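# Hang the wine glass upside down on the rack

## Task

Pick up the wine glass standing on the table and hang it inverted on the rack so that its stem sits fully within a vacant curl and the glass rests against the wire alone. It fails if the glass is flung, falls farther than roughly a thumb's length, or is struck as hard as such a fall, or if any glass tips over while no gripper supports it. The glasses already on the rack must still hang upright in their own curls at the end.

## Robot and tools

Robot: two arms, left_arm and right_arm, each with a two-finger parallel gripper and a wrist camera. Calibrated bases: left_arm at (+0.008, +0.330, -0.004) m, right_arm at (+0.007, -0.318, +0.003) m. Fixed cameras: cam_head_left, cam_head_right, cam_high, cam_low; wrist cameras: cam_left_wrist, cam_right_wrist (all 672x504).

Frame: the scene frame has its origin at table-top height, centred between the bases, a little behind the near table edge. +x points out over the table, +y toward left_arm, +z up. Arm names do not match image sides. Each gripper's fingers extend along its own +z and close along its own y. end_effector_position is the spot between the pads, about 1 cm behind the tips.

A row is 14 numbers in [-1, 1]: left_arm dx, dy, dz, rx, ry, rz, opening, then right_arm in the same seven slots. Both arms are always present. dx..rz are offsets, not poses: scene-frame axes, counted from that arm's Hand target when the action or move begins, rotating about the Hand target position; rx, ry, rz form one rotation vector. Scale: 1.0 = 0.6 m or 180 degrees. Opening is absolute: +1 fully open (0.093 m), -1 closed. Six zeros re-command the current Hand target; resend the current opening if it should not change, since 0 is itself a command (half open).

execute_actions(actions, cameras): actions is a list of actions; each action is up to 15 rows, one per 1/30 s step, lasting 0.5 s; a short action repeats its final row. Every row in an action counts from the same start pose, and each new action starts from the updated Hand target, so repeating an offset keeps moving. An empty list returns the state plus all images. cameras: names, ["all"] or []; unknown names invalidate the call.

move(target, speed, blend, opening_speed, grip_force, blocking, cameras): straight-line gripper paths. target is one 14-number row or a list of up to 15 rows, all offsets from the same starting Hand targets. speed: m/s, 0.002 to 2.9, default 0.25 (rotation up to twice that in rad/s); one value or one per target. blend: corner rounding radius in m for lists; 0 stops at each point. opening_speed: change of opening per second on the -1..+1 scale, at least 0.2. grip_force: newtons per pad, 10 to 50, one value or one per arm; it persists, and lower values close slowly. blocking=false returns after about 0.5 s while the move continues. Moves cap at 10 s of path and do not avoid obstacles or the other arm. Opening changes in later list targets happen only after arrival at that target.

wait(seconds 0 to 10) lets time pass while holding commands. stop brakes a running move. zoom_image(camera, region [x0, y0, x1, y1] pixels, at most 504 by 504) enlarges part of that camera's newest image. read_manual(section="licences") returns licence text only. finished_scene(scene 1 or 2) ends the scene irreversibly; call nothing after it in that reply.

Results: end_effector_position (m) and end_effector_quat_wxyz in the scene frame; Hand target (the commanded pose after clipping, which the next offsets count from); Tool commands; grip_measured (+1 open, -1 closed; pads meet near -0.94, adding about 0.0208 per mm of object width; may read up to 0.02 high); Joint positions (last entry is finger opening in m); Joint velocities; Joint torques; motor temperatures; step readings of position after action calls. move adds a move: line such as done, off_target, moving, held or fault, plus limits=paced (pose clipped) or limits=held (steps withheld). done means at rest within 10 mm and 2 degrees; neither done nor off_target tells you about contact.

Behaviour: orientation commands are clipped to 40 degrees from the current orientation each step. Friction and gravity leave the gripper short, low or tilted, especially at long reach; check the reported pose and correct by sending the remaining gap. Tiny moves may fail or go astray. Reported positions can be off by a few cm. To grip firmly, command roughly 0.24 below the width reading; keep sending that number to hold, and send a clearly higher one to release. A blocked arm keeps pushing until re-commanded; command back past the gripper to relieve it.

Avoid: dropping or releasing the glass while it moves, dropping it more than a thumb's length, knocking any glass over, fast contacts, pressing the arms or grippers together (including closing on the other gripper's fingers), touching the bar, plate or low rail near the bases (up to about 3 cm above the table), letting wrist-camera cables touch things, paths near an arm's own base, and anything falling off the table. Motors heat when holding loads or stretched: MOTOR HOT appears at 75 °C, a fold-up fault at 90 °C, collapse at 100 °C. A loose object may occasionally be nudged by the scene.

Each tool is called after "Call:" as a command line: name --argument value for each argument, lists and objects as JSON in quotes; but a table of rows of numbers goes row by row, as --pt "numbers of a row", without its own name.

## Session

Call:
execute_actions --actions '[]'

Scene clock: 0.00 s.
left_arm: end_effector_position=(+0.3887, +0.3842, +0.0753) grip_measured=+1.000 end_effector_quat_wxyz=(+0.540, -0.160, +0.815, +0.135) | right_arm: end_effector_position=(+0.3936, -0.3380, +0.0973) grip_measured=+1.000 end_effector_quat_wxyz=(+0.562, +0.079, +0.823, -0.028)
Joint positions: left_arm=[-0.03 1.563 0.404 0.728 -0.433 -0.162 0.093] | right_arm=[0.028 1.554 0.399 0.742 0.161 0.096 0.093]
Joint velocities: within noise
Joint torques (N m): no reading
Motor temperatures (°C): left_arm=[27 30 32 28 27 28 26] | right_arm=[28 33 28 30 25 28 25]
Heat: left arm: 32 °C; right arm: 33 °C.
Hand target: left_arm +0.3938, +0.3847, +0.0874; +0.556, -0.165, +0.804, +0.132 | right_arm +0.3991, -0.3375, +0.1103; +0.580, +0.080, +0.811, -0.025
Tool commands: left_gripper/opening=+1.0 right_gripper/opening=+1.0
camera_calibration:
cam_left_wrist: T_world_to_cam=[[0.380932, -0.921617, -0.0742436, 0.213655], [-0.711554, -0.240936, -0.66003, 0.456698], [0.590408, 0.304255, -0.747561, -0.206073], [0, 0, 0, 1]] pos_world=[0.365245, 0.369642, 0.163245]
cam_right_wrist: T_world_to_cam=[[-0.174809, -0.984173, -0.0290743, -0.26174], [-0.713326, 0.146945, -0.685254, 0.435919], [0.678681, -0.0990492, -0.727724, -0.140709], [0, 0, 0, 1]] pos_world=[0.360694, -0.33559, 0.188708]

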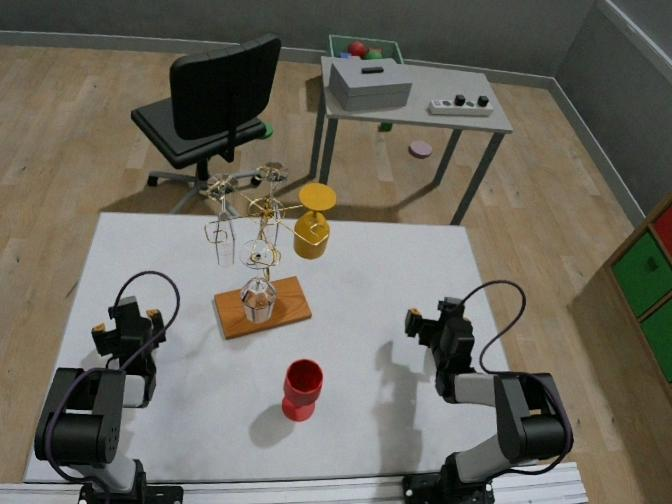

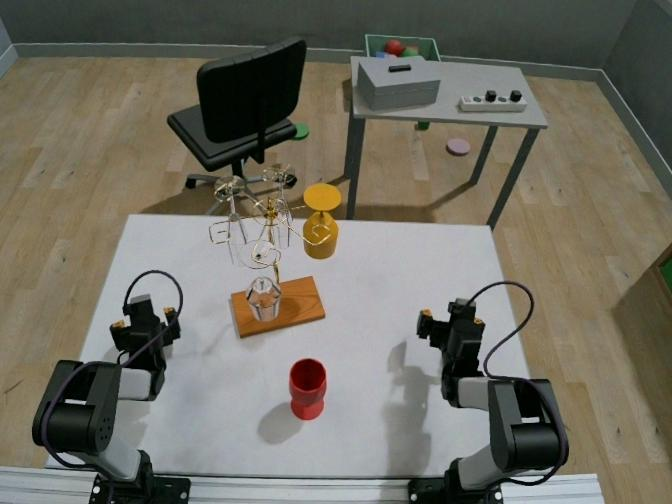

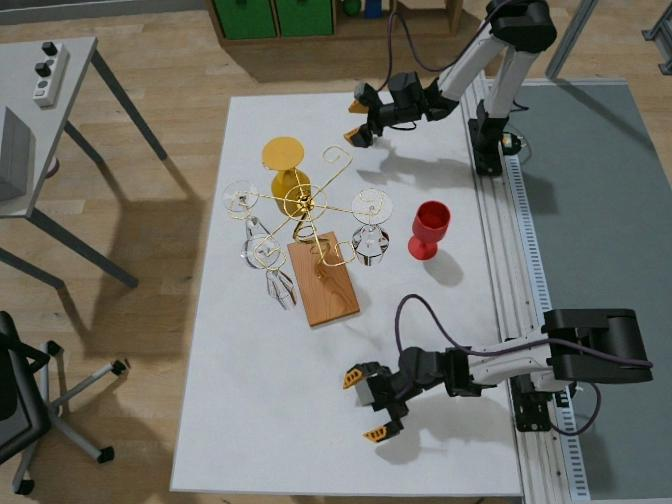

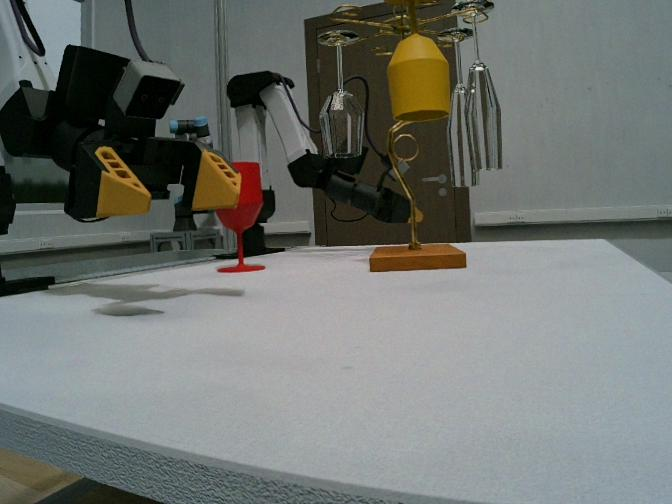

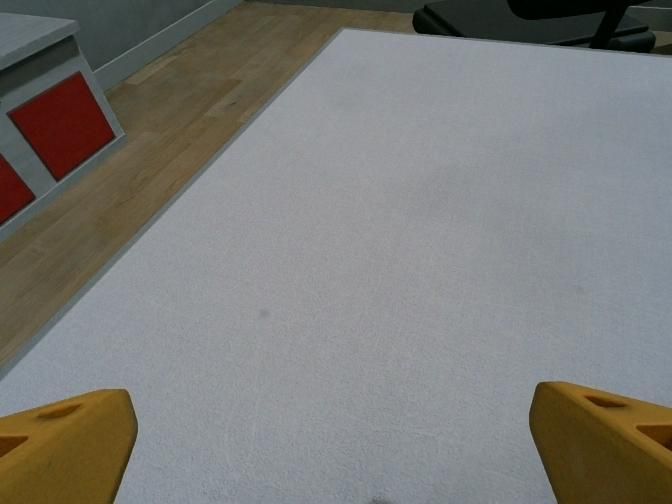

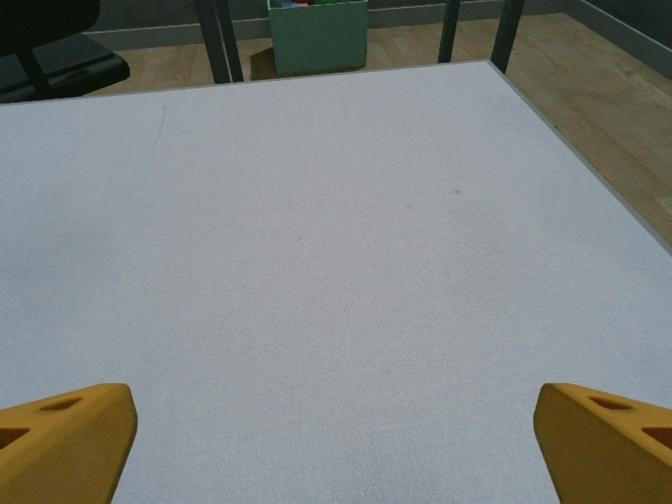

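Call:
zoom_image --camera "cam_high" --region '[210, 120, 470, 330]'

Call:
zoom_image --camera "cam_head_right" --region '[190, 150, 370, 430]'

Call:
zoom_image --camera "cam_head_left" --region '[180, 150, 360, 430]'

Call:
zoom_image --camera "cam_low" --region '[200, 0, 530, 290]'

Scaled by 1.938 from the camera's 672x504 image, which has a finer 960x720 frame.

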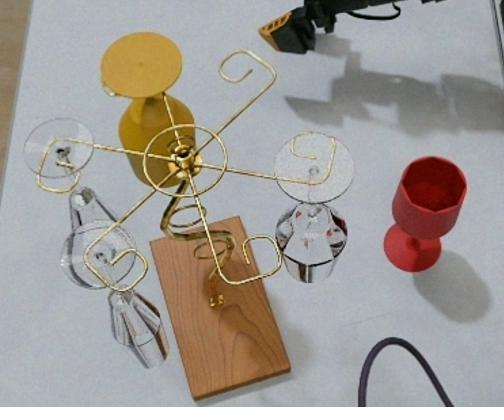

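Scaled by 1.800 from the camera's 672x504 image, which has a finer 960x720 frame.

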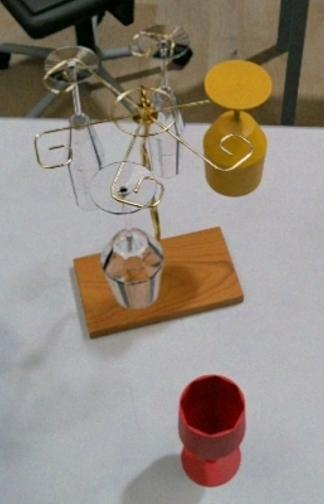

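Scaled by 1.800 from the camera's 672x504 image, which has a finer 960x720 frame.

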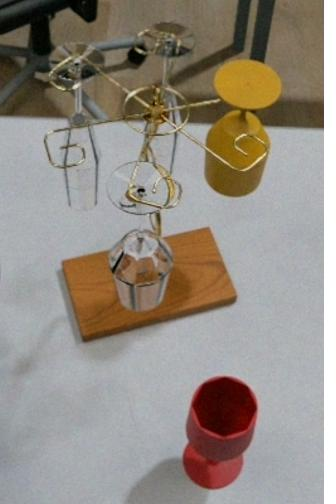

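Scaled by 1.527 from the camera's 672x504 image, which has a finer 960x720 frame.

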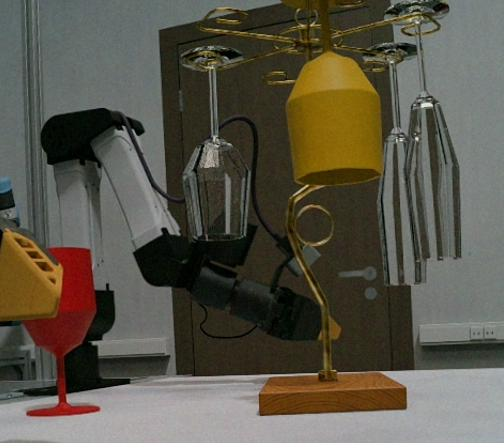

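Call:
zoom_image --camera "cam_high" --region '[390, 180, 480, 280]'

Call:
zoom_image --camera "cam_low" --region '[190, 140, 300, 290]'

Call:
zoom_image --camera "cam_high" --region '[290, 130, 390, 220]'

Call:
zoom_image --camera "cam_head_right" --region '[265, 340, 355, 430]'

Call:
zoom_image --camera "cam_head_right" --region '[250, 180, 350, 280]'

Scaled by 5.040 from the camera's 672x504 image, which has a finer 960x720 frame.

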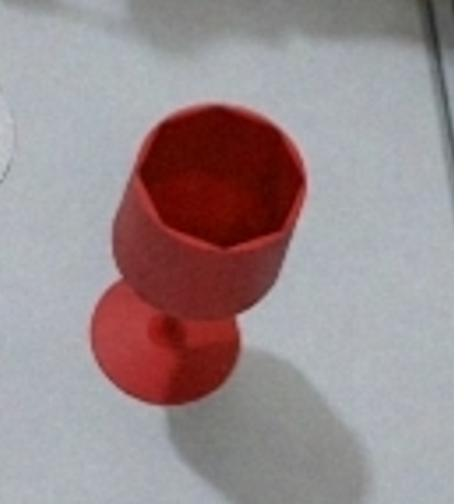

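Scaled by 3.360 from the camera's 672x504 image, which has a finer 960x720 frame.

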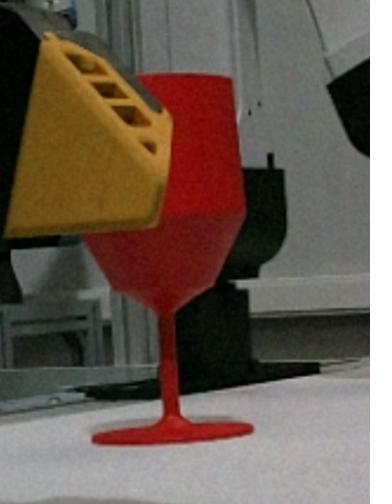

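Scaled by 5.040 from the camera's 672x504 image, which has a finer 960x720 frame.

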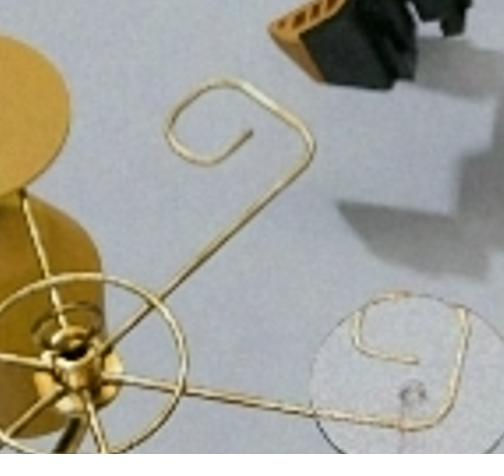

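Scaled by 5.600 from the camera's 672x504 image, which has a finer 960x720 frame.

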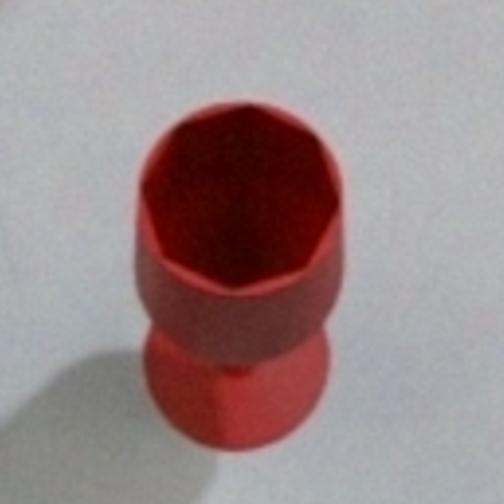

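Scaled by 5.040 from the camera's 672x504 image, which has a finer 960x720 frame.

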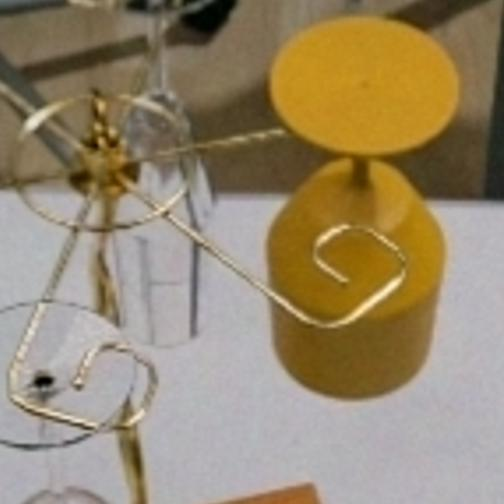

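Call:
move --target '[-0.3613,-0.548,0.263,0.081,0.231,-0.485,1,-0.298,0.229,0.567,0.042,0.224,-0.052,1]' --speed 0.3 --cameras '["cam_left_wrist","cam_head_right","cam_high"]'

Scene clock: 167.57 s.
left_arm: end_effector_position=(+0.1763, +0.0629, +0.2345) grip_measured=+1.000 end_effector_quat_wxyz=(+0.204, +0.532, +0.811, -0.135) | right_arm: end_effector_position=(+0.2209, -0.1997, +0.4442) grip_measured=+1.000 end_effector_quat_wxyz=(+0.438, +0.092, +0.887, +0.117)
Joint positions: left_arm=[-0.945 1.327 1.436 -1.175 0.1 0.181 0.093] | right_arm=[0.822 1.355 2.151 -1.582 0.505 0.805 0.093]
Joint torques (N m): left_arm=[-0.34 -3.93 8.4 1.4 0.16 0.21] | right_arm=[0.68 -1.77 5.71 1.77 0.26 0.05]
Motor temperatures (°C): left_arm=[27 35 37 41 27 28 26] | right_arm=[28 36 32 43 25 28 25]
Heat: left arm: 41 °C; right arm: 43 °C.
Hand target: left_arm +0.1769, +0.0559, +0.2452; +0.215, +0.538, +0.802, -0.144 | right_arm +0.2203, -0.2001, +0.4504; +0.255, +0.168, +0.951, -0.045
Off the commanded pose: left_arm 0.013 m, 2 deg | right_arm 0.006 m, 30 deg.
joint read past its limit (right arm) — joint 4 (wrist pitch), lower limit.
joint sent to its limit (right arm) — joint 4 (wrist pitch), lower limit. The joint targets are off in orientation, not in position.
move: off_target (left_arm, right_arm)
camera_calibration:
cam_left_wrist: T_world_to_cam=[[-0.932297, -0.361687, -0.0022018, 0.189617], [-0.36132, 0.931594, -0.0397403, 0.0522599], [0.0164247, -0.0362543, -0.999208, 0.317702], [0, 0, 0, 1]] pos_world=[0.190444, 0.0314151, 0.319945]
Images, in order (width x height): cam_head_right 672x504, cam_high 672x504, cam_left_wrist 672x504.

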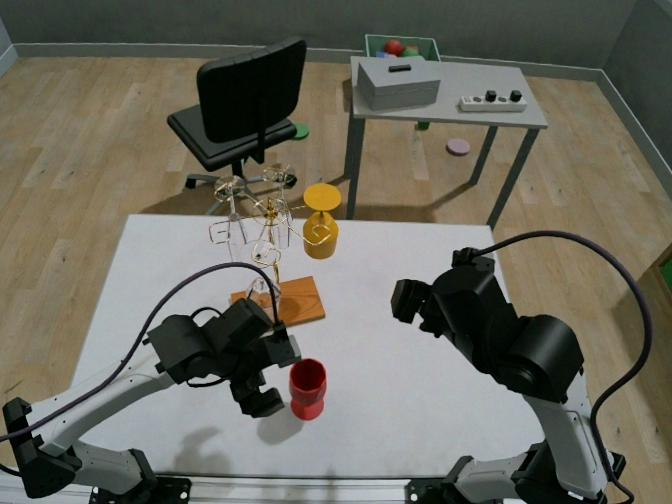

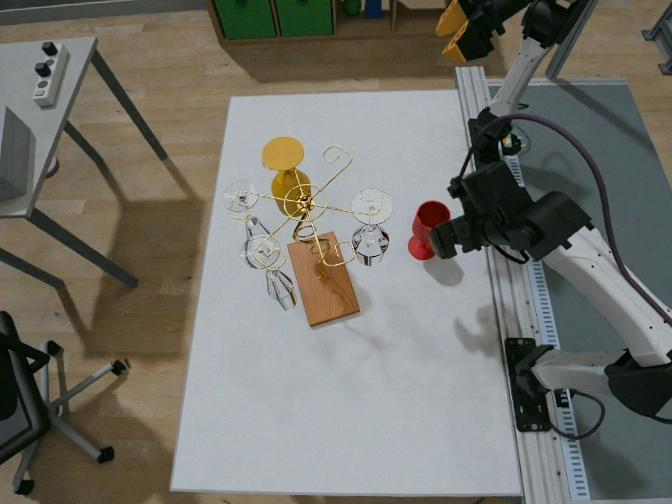

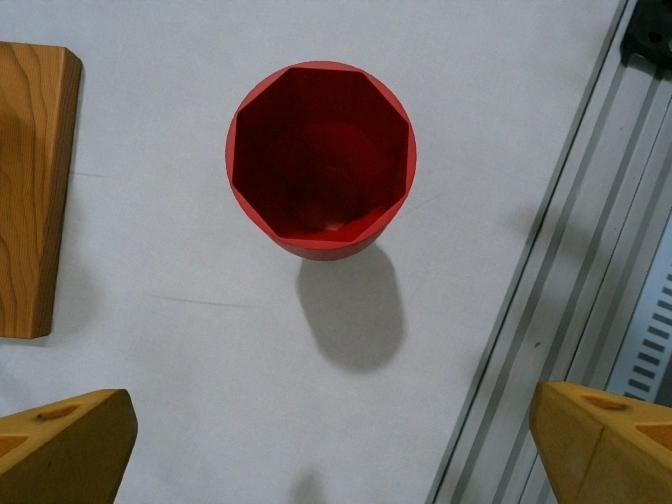

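Call:
move --pt "0.0562 -0.1115 -0.160 0 0 0 1 0 0 0 -0.057 -0.157 0 1" --pt "0.0562 -0.1115 -0.160 0 0 0 0.25 0 0 0 -0.057 -0.157 0 1" --speed 0.15 --opening_speed 0.8 --grip_force '[40,40]' --cameras '["cam_left_wrist","cam_low","cam_head_right"]'

Scene clock: 178.03 s.
left_arm: end_effector_position=(+0.2096, -0.0067, +0.1509) grip_measured=+0.533 end_effector_quat_wxyz=(+0.210, +0.539, +0.803, -0.143) | right_arm: end_effector_position=(+0.2212, -0.2000, +0.4489) grip_measured=+1.000 end_effector_quat_wxyz=(+0.552, +0.089, +0.829, -0.016)
Joint positions: left_arm=[-0.979 1.552 1.289 -0.781 0.1 0.167 0.071] | right_arm=[1.084 1.355 2.001 -1.583 1.023 0.916 0.093]
Joint torques (N m): left_arm=[-0.44 -6.8 5.42 1.63 -0.03 0.09] | right_arm=[0.76 -2.51 3.99 1.38 0.52 0.09]
Heat: left arm: 40 °C; right arm: 41 °C.
Hand target: left_arm +0.2108, -0.0110, +0.1493; +0.215, +0.537, +0.803, -0.144 | right_arm +0.2203, -0.2002, +0.4505; +0.493, +0.151, +0.853, -0.086
Off the commanded pose: left_arm 0.005 m, 1 deg | right_arm 0.002 m, 13 deg.
joint read past its limit (right arm) — joint 4 (wrist pitch), lower limit.
joint sent to its limit (right arm) — joint 4 (wrist pitch), lower limit. The joint targets are off in orientation, not in position.
grip_force (N): 40, 40
move: off_target (right_arm)
camera_calibration:
cam_left_wrist: T_world_to_cam=[[-0.939742, -0.341883, 0.000223692, 0.196756], [-0.341281, 0.938047, -0.0599612, 0.124607], [0.0202899, -0.0564244, -0.998201, 0.23003], [0, 0, 0, 1]] pos_world=[0.222759, -0.0366398, 0.237044]
Images, in order (width x height): cam_head_right 672x504, cam_low 672x504, cam_left_wrist 672x504.

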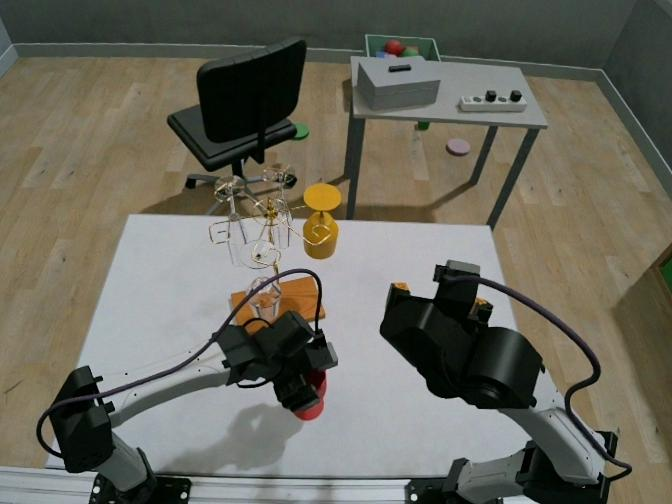

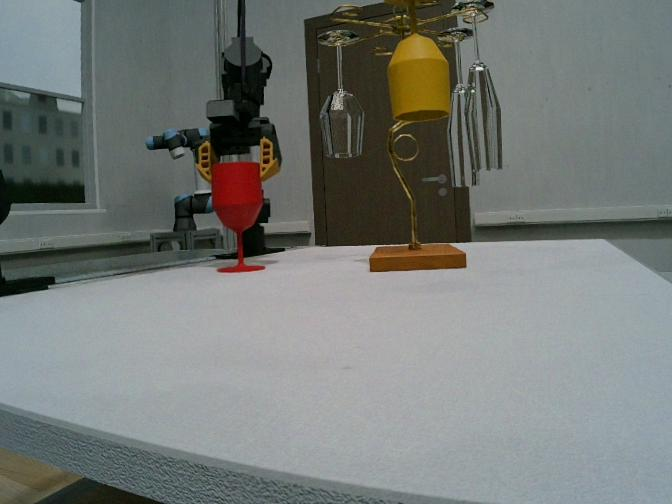

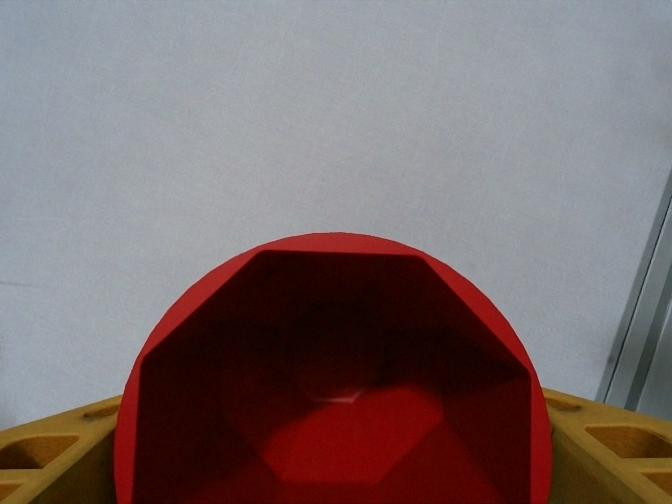

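Call:
move --pt "0 0 0.18 0 0 0 0.25 0.15 -0.087 -0.311 0.5565 0.0241 0.1399 1" --pt "0.249 -0.215 0.201 -0.315 -0.329 0.219 0.25 0.15 -0.087 -0.311 0.5565 0.0241 0.1399 1" --speed 0.35 --cameras '["cam_head_left","cam_high","cam_low","cam_right_wrist"]'

Scene clock: 218.50 s.
left_arm: end_effector_position=(+0.3594, -0.1395, +0.2545) grip_measured=+0.525 end_effector_quat_wxyz=(+0.794, +0.121, +0.582, -0.128) | right_arm: end_effector_position=(+0.3094, -0.2528, +0.2624) grip_measured=+1.000 end_effector_quat_wxyz=(+0.175, +0.309, +0.640, +0.681)
Joint positions: left_arm=[-1.108 2.201 1.379 1.242 -0.711 0.316 0.07] | right_arm=[-0.278 1.102 0.518 0.47 -1.152 1.683 0.093]
Joint torques (N m): left_arm=[0.21 -11.74 8.12 2.16 0.13 0.13] | right_arm=[0.4 -1.7 6.46 2.16 -0.15 -0.06]
Heat: left arm: 39 °C; right arm: 40 °C.
Hand target: left_arm +0.3602, -0.1400, +0.2699; +0.807, +0.100, +0.565, -0.142 | right_arm +0.3103, -0.2524, +0.2638; +0.179, +0.303, +0.639, +0.684
Off the commanded pose: left_arm 0.015 m, 4 deg | right_arm 0.002 m, 1 deg.
grip_force (N): 40, 40
move: off_target (left_arm)
camera_calibration:
cam_right_wrist: T_world_to_cam=[[-0.163014, 0.0993544, -0.981609, 0.332452], [-0.951241, 0.248226, 0.183095, 0.34785], [0.261852, 0.963594, 0.0540457, 0.237439], [0, 0, 0, 1]] pos_world=[0.322909, -0.348171, 0.249815]
Images, in order (width x height): cam_head_left 672x504, cam_high 672x504, cam_low 672x504, cam_right_wrist 672x504.

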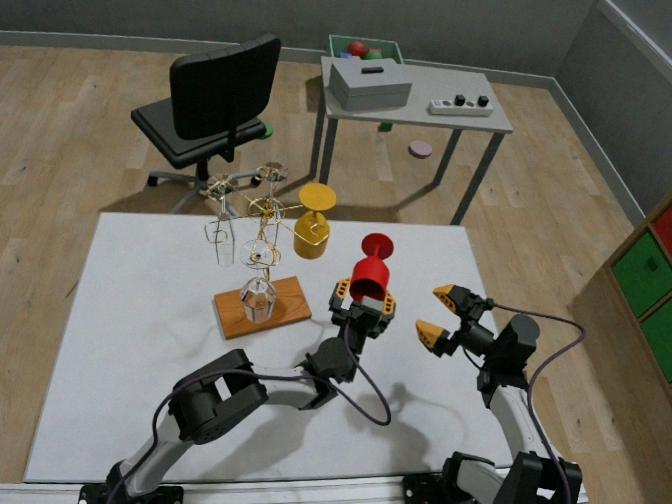

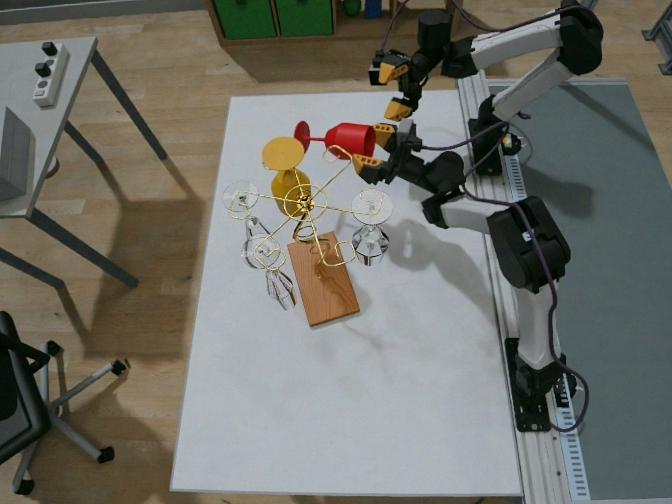

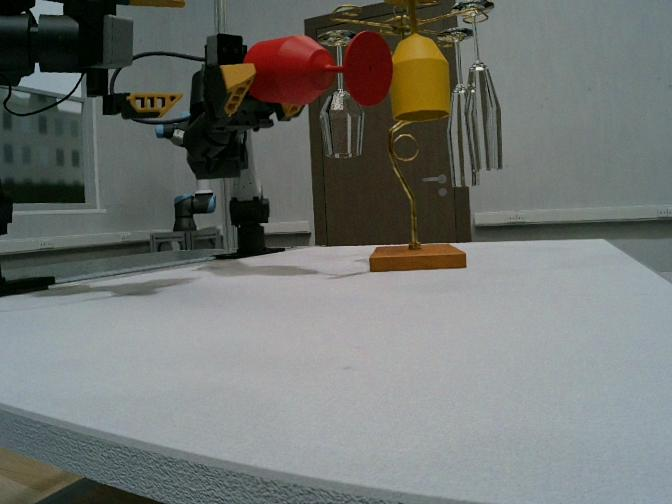

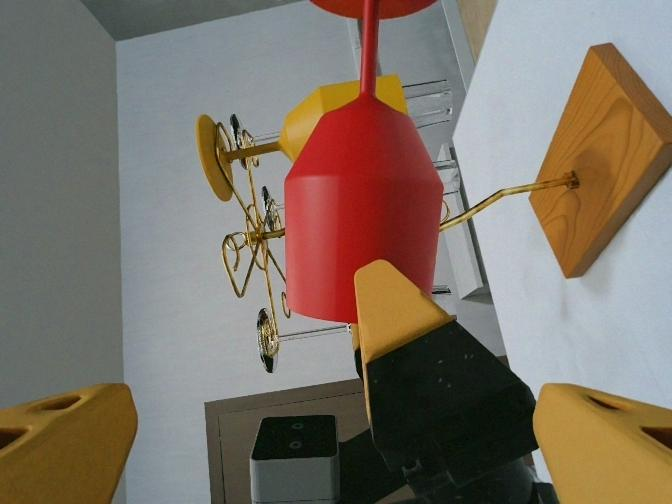

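Call:
move --pt "0 0 0 0 0 0 0.25 0.02 0.025 -0.028 0 0 0 1" --pt "0 0 0 0 0 0 0.25 0.126 0.1557 -0.028 0 0 0 1" --speed 0.12 --blend '[0.01,0]' --cameras '["cam_right_wrist","cam_low","cam_high"]'

Scene clock: 229.33 s.
left_arm: end_effector_position=(+0.3688, -0.1281, +0.2542) grip_measured=+0.525 end_effector_quat_wxyz=(+0.795, +0.102, +0.587, -0.112) | right_arm: end_effector_position=(+0.3778, -0.1615, +0.2319) grip_measured=+1.000 end_effector_quat_wxyz=(+0.162, +0.315, +0.648, +0.674)
Joint positions: left_arm=[-1.092 2.201 1.379 1.25 -0.748 0.318 0.07] | right_arm=[0.117 1.467 0.624 0.741 -0.771 1.735 0.093]
Joint torques (N m): left_arm=[-1.26 -11.85 7.82 2.11 0.45 0.2] | right_arm=[1.01 -3.96 9.55 2.36 0.05 -0.08]
Heat: left arm: 41 °C; right arm: 41 °C.
Hand target: left_arm +0.3601, -0.1401, +0.2699; +0.807, +0.100, +0.565, -0.142 | right_arm +0.3859, -0.1590, +0.2471; +0.179, +0.302, +0.639, +0.684
Off the commanded pose: left_arm 0.022 m, 5 deg | right_arm 0.017 m, 3 deg.
grip_force (N): 40, 40
move: off_target (left_arm, right_arm)
camera_calibration:
cam_right_wrist: T_world_to_cam=[[-0.19407, 0.0880619, -0.977027, 0.31342], [-0.948417, 0.237666, 0.209809, 0.386881], [0.250682, 0.967347, 0.0373956, 0.141951], [0, 0, 0, 1]] pos_world=[0.392165, -0.256865, 0.219741]
Images, in order (width x height): cam_high 672x504, cam_low 672x504, cam_right_wrist 672x504.

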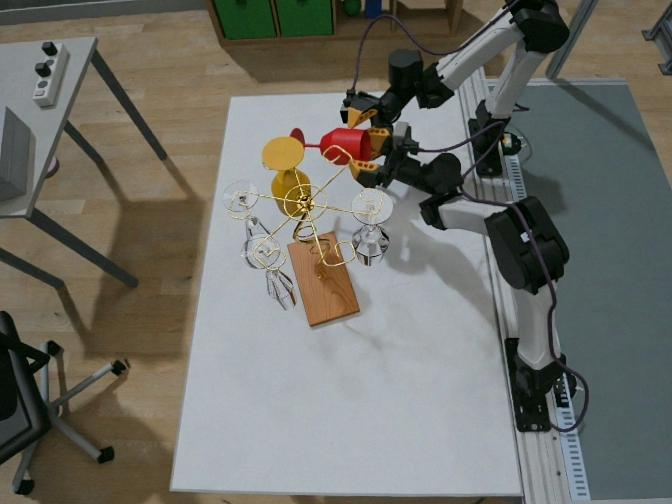

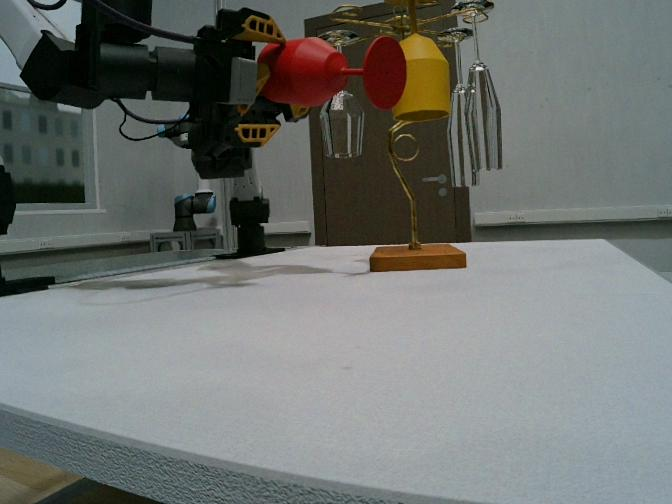

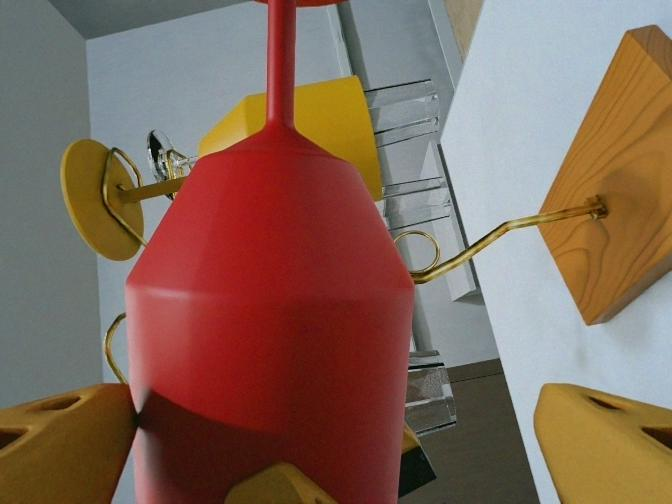

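Call:
move --pt "0 0 0 0 0 0 0.25 -0.04 -0.048 0.005 0 0 0 1" --pt "0 0 0 0 0 0 0.25 -0.05 -0.06 0.03 0 0 0 1" --speed 0.1 --cameras '["cam_right_wrist","cam_low"]'

Scene clock: 235.30 s.
left_arm: end_effector_position=(+0.3631, -0.1343, +0.2550) grip_measured=+0.525 end_effector_quat_wxyz=(+0.795, +0.111, +0.584, -0.121) | right_arm: end_effector_position=(+0.3555, -0.1929, +0.2492) grip_measured=+1.000 end_effector_quat_wxyz=(+0.162, +0.318, +0.643, +0.677)
Joint positions: left_arm=[-1.102 2.201 1.379 1.25 -0.73 0.318 0.07] | right_arm=[0.005 1.316 0.587 0.628 -0.875 1.735 0.093]
Joint torques (N m): left_arm=[-0.34 -11.71 8.05 2.11 0.32 0.18] | right_arm=[-0.44 -5.41 8.62 2.06 -0.17 -0.19]
Motor temperatures (°C): left_arm=[27 38 42 41 27 28 27] | right_arm=[28 34 32 42 25 28 25]
Heat: left arm: 42 °C; right arm: 42 °C.
Hand target: left_arm +0.3601, -0.1401, +0.2699; +0.807, +0.100, +0.565, -0.142 | right_arm +0.3559, -0.1949, +0.2651; +0.179, +0.302, +0.639, +0.684
Off the commanded pose: left_arm 0.016 m, 4 deg | right_arm 0.016 m, 3 deg.
grip_force (N): 40, 40
move: off_target (left_arm, right_arm)
camera_calibration:
cam_right_wrist: T_world_to_cam=[[-0.194482, 0.100009, -0.975795, 0.330923], [-0.9464, 0.242403, 0.213467, 0.368858], [0.257884, 0.965007, 0.0475059, 0.171776], [0, 0, 0, 1]] pos_world=[0.369147, -0.288272, 0.236013]
Images, in order (width x height): cam_low 672x504, cam_right_wrist 672x504.

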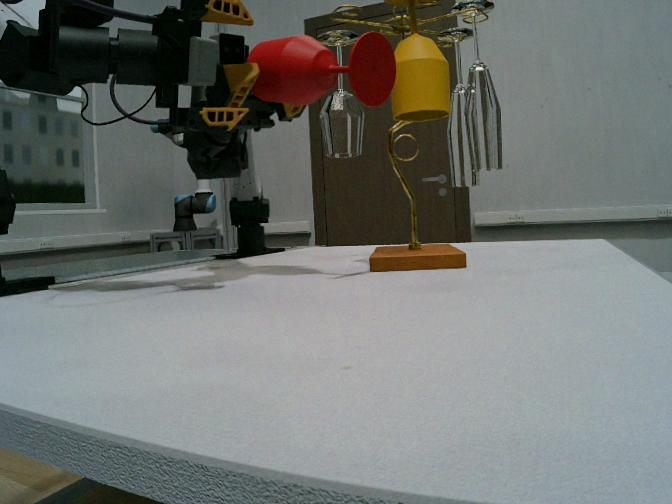

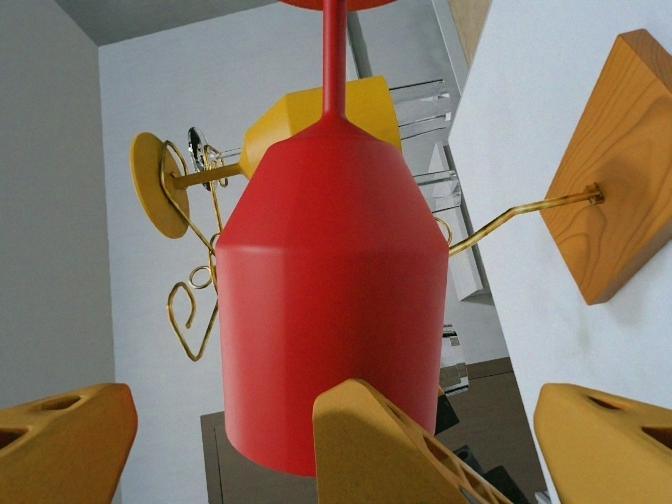

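Call:
move --target '[0,0,0,0,0,0,0.25,0.060,0.0683,0.003,0,0,0,1]' --speed 0.08 --cameras '["cam_right_wrist","cam_low","cam_high"]'

Scene clock: 242.40 s.
left_arm: end_effector_position=(+0.3634, -0.1327, +0.2570) grip_measured=+0.525 end_effector_quat_wxyz=(+0.797, +0.107, +0.582, -0.122) | right_arm: end_effector_position=(+0.3836, -0.1579, +0.2429) grip_measured=+1.000 end_effector_quat_wxyz=(+0.155, +0.326, +0.652, +0.667)
Joint positions: left_arm=[-1.101 2.201 1.379 1.261 -0.732 0.319 0.07] | right_arm=[0.129 1.451 0.689 0.63 -0.753 1.735 0.093]
Joint torques (N m): left_arm=[-0.43 -11.66 8.06 1.97 0.34 0.18] | right_arm=[1.29 -4.34 10.35 2.57 0.01 -0.06]
Heat: left arm: 43 °C; right arm: 42 °C.
Hand target: left_arm +0.3602, -0.1400, +0.2699; +0.807, +0.100, +0.565, -0.142 | right_arm +0.3919, -0.1540, +0.2668; +0.179, +0.303, +0.639, +0.684
Off the commanded pose: left_arm 0.015 m, 3 deg | right_arm 0.026 m, 5 deg.
grip_force (N): 40, 40
move: off_target (left_arm, right_arm)
camera_calibration:
cam_right_wrist: T_world_to_cam=[[-0.222704, 0.0837975, -0.971278, 0.333908], [-0.940664, 0.243188, 0.236666, 0.380587], [0.256035, 0.966353, 0.0246663, 0.137451], [0, 0, 0, 1]] pos_world=[0.397176, -0.253361, 0.230855]
Images, in order (width x height): cam_high 672x504, cam_low 672x504, cam_right_wrist 672x504.

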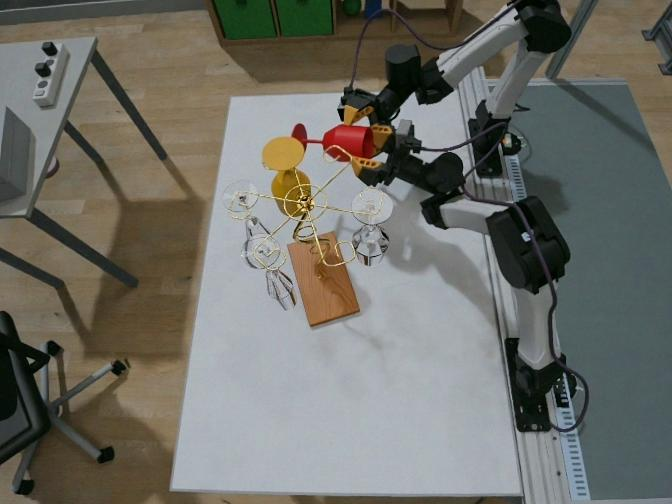

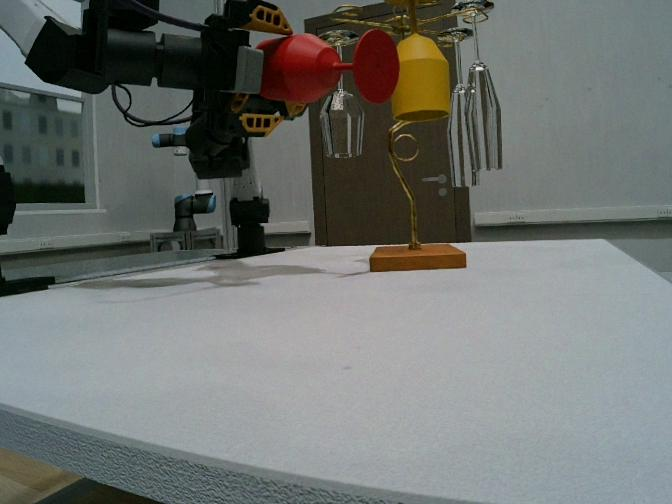

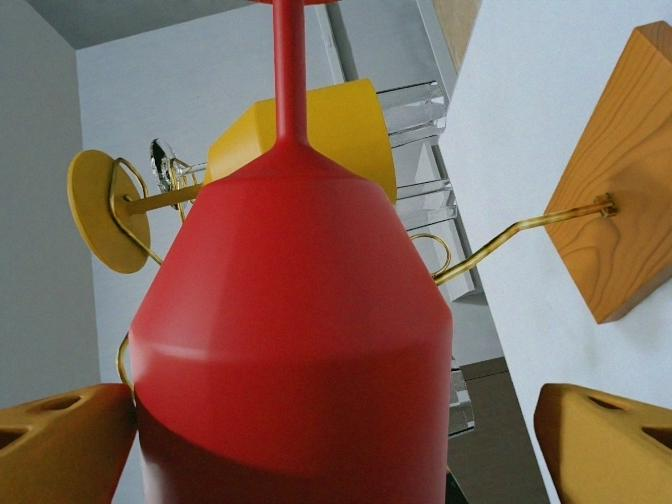

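Call:
move --pt "0 0 0 0 0 0 0.25 0 0 0.022 0 0 0 1" --pt "0 0 0 0 0 0 0.25 0.015 0.015 0.022 0 0 0 1" --speed 0.08 --cameras '["cam_right_wrist","cam_low"]'

Scene clock: 247.20 s.
left_arm: end_effector_position=(+0.3633, -0.1303, +0.2656) grip_measured=+0.525 end_effector_quat_wxyz=(+0.803, +0.093, +0.574, -0.129) | right_arm: end_effector_position=(+0.3951, -0.1514, +0.2545) grip_measured=+1.000 end_effector_quat_wxyz=(+0.161, +0.328, +0.650, +0.666)
Joint positions: left_arm=[-1.1 2.201 1.389 1.288 -0.737 0.319 0.07] | right_arm=[0.153 1.473 0.756 0.59 -0.717 1.735 0.093]
Joint torques (N m): left_arm=[-0.51 -11.48 7.38 1.63 0.4 0.18] | right_arm=[1.52 -4.86 11 2.46 -0.08 -0.04]
Heat: left arm: 43 °C; right arm: 43 °C.
Hand target: left_arm +0.3601, -0.1400, +0.2698; +0.807, +0.100, +0.565, -0.142 | right_arm +0.4008, -0.1449, +0.2802; +0.179, +0.302, +0.639, +0.684
Off the commanded pose: left_arm 0.011 m, 2 deg | right_arm 0.027 m, 4 deg.
grip_force (N): 40, 40
move: off_target (left_arm, right_arm)
camera_calibration:
cam_right_wrist: T_world_to_cam=[[-0.21645, 0.0831384, -0.972747, 0.344976], [-0.938774, 0.255843, 0.230756, 0.389659], [0.268056, 0.963137, 0.022671, 0.123228], [0, 0, 0, 1]] pos_world=[0.407439, -0.247058, 0.242864]
Images, in order (width x height): cam_low 672x504, cam_right_wrist 672x504.

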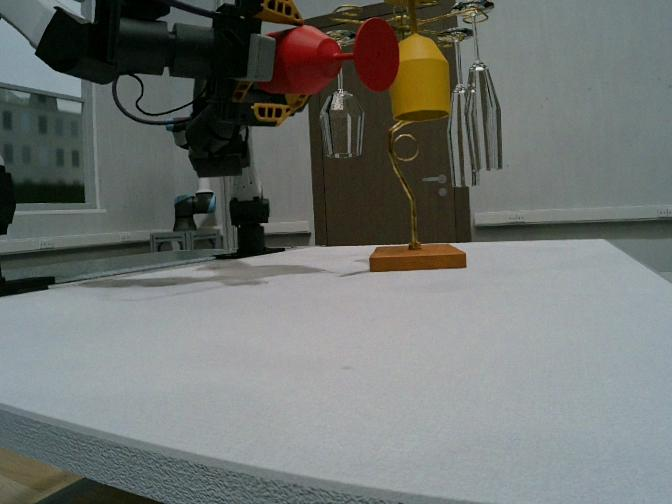

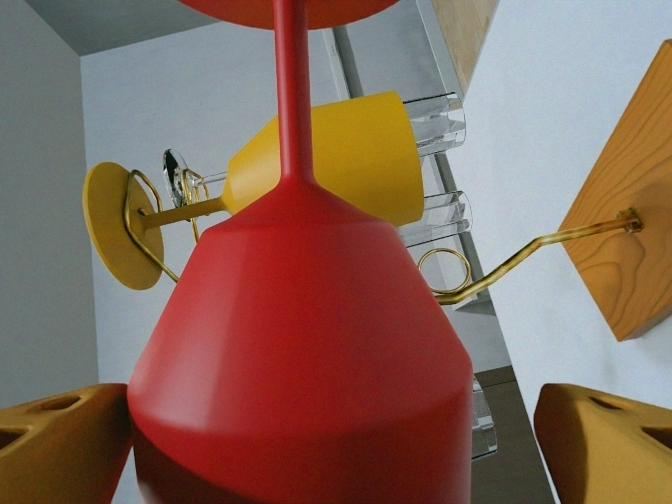

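Call:
move --pt "0 0 0 0 0 0 0.25 -0.005 -0.0085 0.012 0 0 0 1" --pt "0 0 0 0 0 0 0.25 -0.005 -0.0085 0.012 0 0 0 0.25" --speed 0.06 --opening_speed 0.5 --cameras '["cam_right_wrist","cam_low","cam_high"]'

Scene clock: 259.47 s.
left_arm: end_effector_position=(+0.3631, -0.1300, +0.2663) grip_measured=+0.525 end_effector_quat_wxyz=(+0.803, +0.085, +0.574, -0.139) | right_arm: end_effector_position=(+0.3982, -0.1542, +0.2589) grip_measured=+0.572 end_effector_quat_wxyz=(+0.177, +0.317, +0.655, +0.663)
Joint positions: left_arm=[-1.1 2.201 1.389 1.292 -0.737 0.297 0.07] | right_arm=[0.145 1.473 0.773 0.575 -0.717 1.697 0.073]
Joint torques (N m): left_arm=[-0.51 -11.48 7.38 1.58 0.4 0.37] | right_arm=[0.81 -6.94 10.39 2.25 -0.24 0.34]
Heat: left arm: 43 °C; right arm: 44 °C.
Hand target: left_arm +0.3601, -0.1401, +0.2698; +0.807, +0.100, +0.565, -0.142 | right_arm +0.3979, -0.1501, +0.2873; +0.179, +0.302, +0.639, +0.684
Off the commanded pose: left_arm 0.011 m, 2 deg | right_arm 0.029 m, 3 deg.
grip_force (N): 40, 40
move: off_target (left_arm, right_arm); target 2's new opening was sent with right_arm's hand 0.034 m and 5 deg from that target
camera_calibration:
cam_right_wrist: T_world_to_cam=[[-0.185667, 0.0606468, -0.980739, 0.336484], [-0.943919, 0.266323, 0.195165, 0.405252], [0.27303, 0.961974, 0.00779813, 0.126722], [0, 0, 0, 1]] pos_world=[0.4104, -0.250238, 0.249923]
Images, in order (width x height): cam_high 672x504, cam_low 672x504, cam_right_wrist 672x504.

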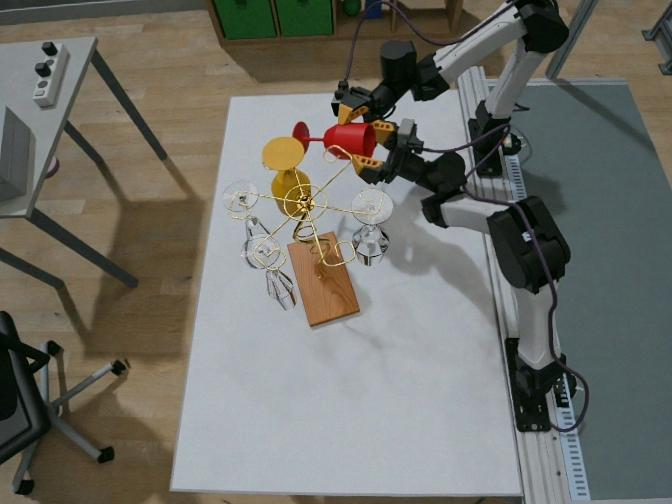

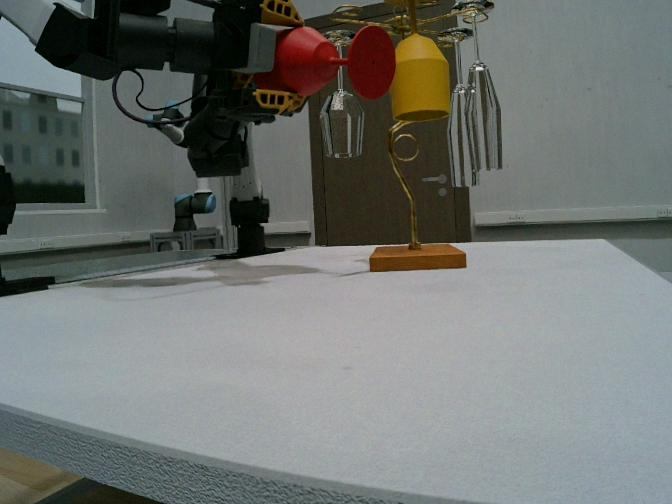

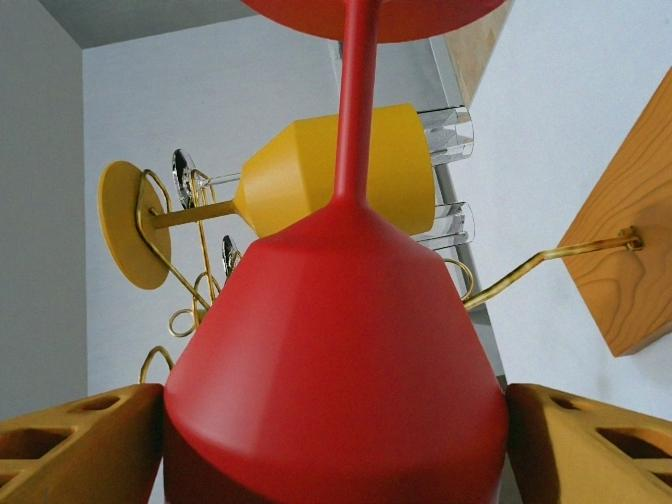

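Call:
move --pt "0.005 0.016 0.012 0 0 0 0.25 0 0 -0.012 0 0 0 0.2" --pt "0.005 0.016 0.012 0 0 0 0.8 0 0 -0.012 0 0 0 0.2" --speed 0.06 --opening_speed 0.6 --grip_force '[40,50]' --cameras '["cam_right_wrist","cam_low","cam_high"]'

Scene clock: 266.90 s.
left_arm: end_effector_position=(+0.3640, -0.1302, +0.2674) grip_measured=+0.798 end_effector_quat_wxyz=(+0.804, +0.088, +0.571, -0.141) | right_arm: end_effector_position=(+0.4007, -0.1576, +0.2600) grip_measured=+0.522 end_effector_quat_wxyz=(+0.183, +0.323, +0.651, +0.663)
Joint positions: left_arm=[-1.097 2.201 1.389 1.295 -0.725 0.299 0.084] | right_arm=[0.14 1.473 0.773 0.581 -0.705 1.702 0.07]
Joint torques (N m): left_arm=[0.54 -15.3 4.82 1.41 0.42 0.28] | right_arm=[1.28 -5.91 8.65 2.49 -0.34 0.27]
Motor temperatures (°C): left_arm=[27 41 43 40 27 28 28] | right_arm=[28 37 37 44 25 28 25]
Heat: left arm: 43 °C; right arm: 44 °C.
Hand target: left_arm +0.3631, -0.1305, +0.2771; +0.807, +0.100, +0.565, -0.142 | right_arm +0.3979, -0.1501, +0.2801; +0.179, +0.302, +0.639, +0.684
Off the commanded pose: left_arm 0.010 m, 2 deg | right_arm 0.022 m, 4 deg.
grip_force (N): 40, 50
move: off_target (right_arm)
camera_calibration:
cam_right_wrist: T_world_to_cam=[[-0.18238, 0.0671138, -0.980935, 0.337969], [-0.939557, 0.282134, 0.19399, 0.409349], [0.289775, 0.957025, 0.0116015, 0.120754], [0, 0, 0, 1]] pos_world=[0.411254, -0.253739, 0.250715]
Images, in order (width x height): cam_high 672x504, cam_low 672x504, cam_right_wrist 672x504.

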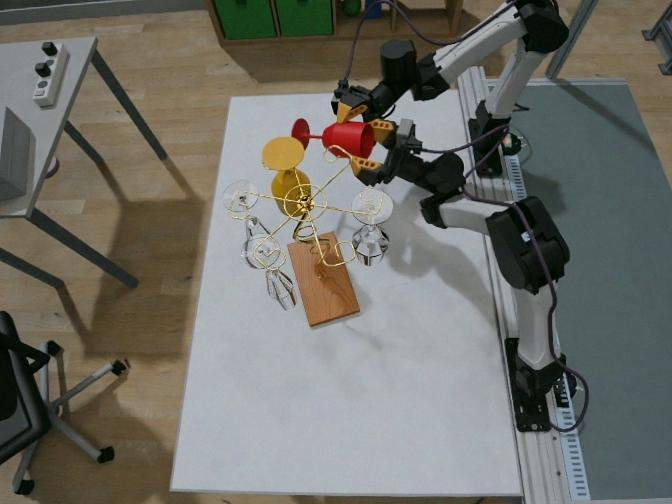

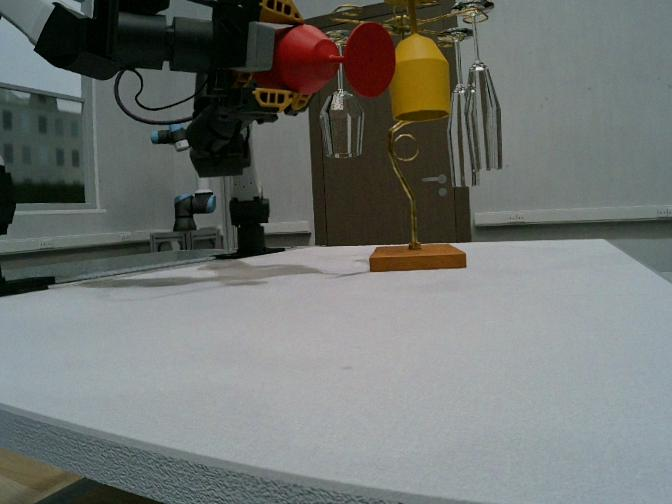

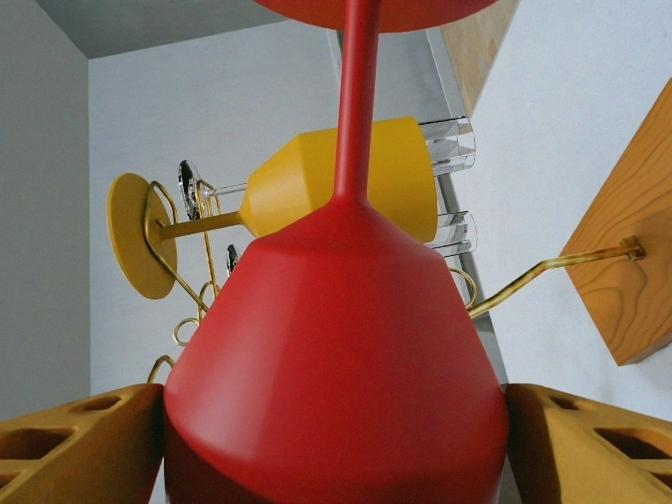

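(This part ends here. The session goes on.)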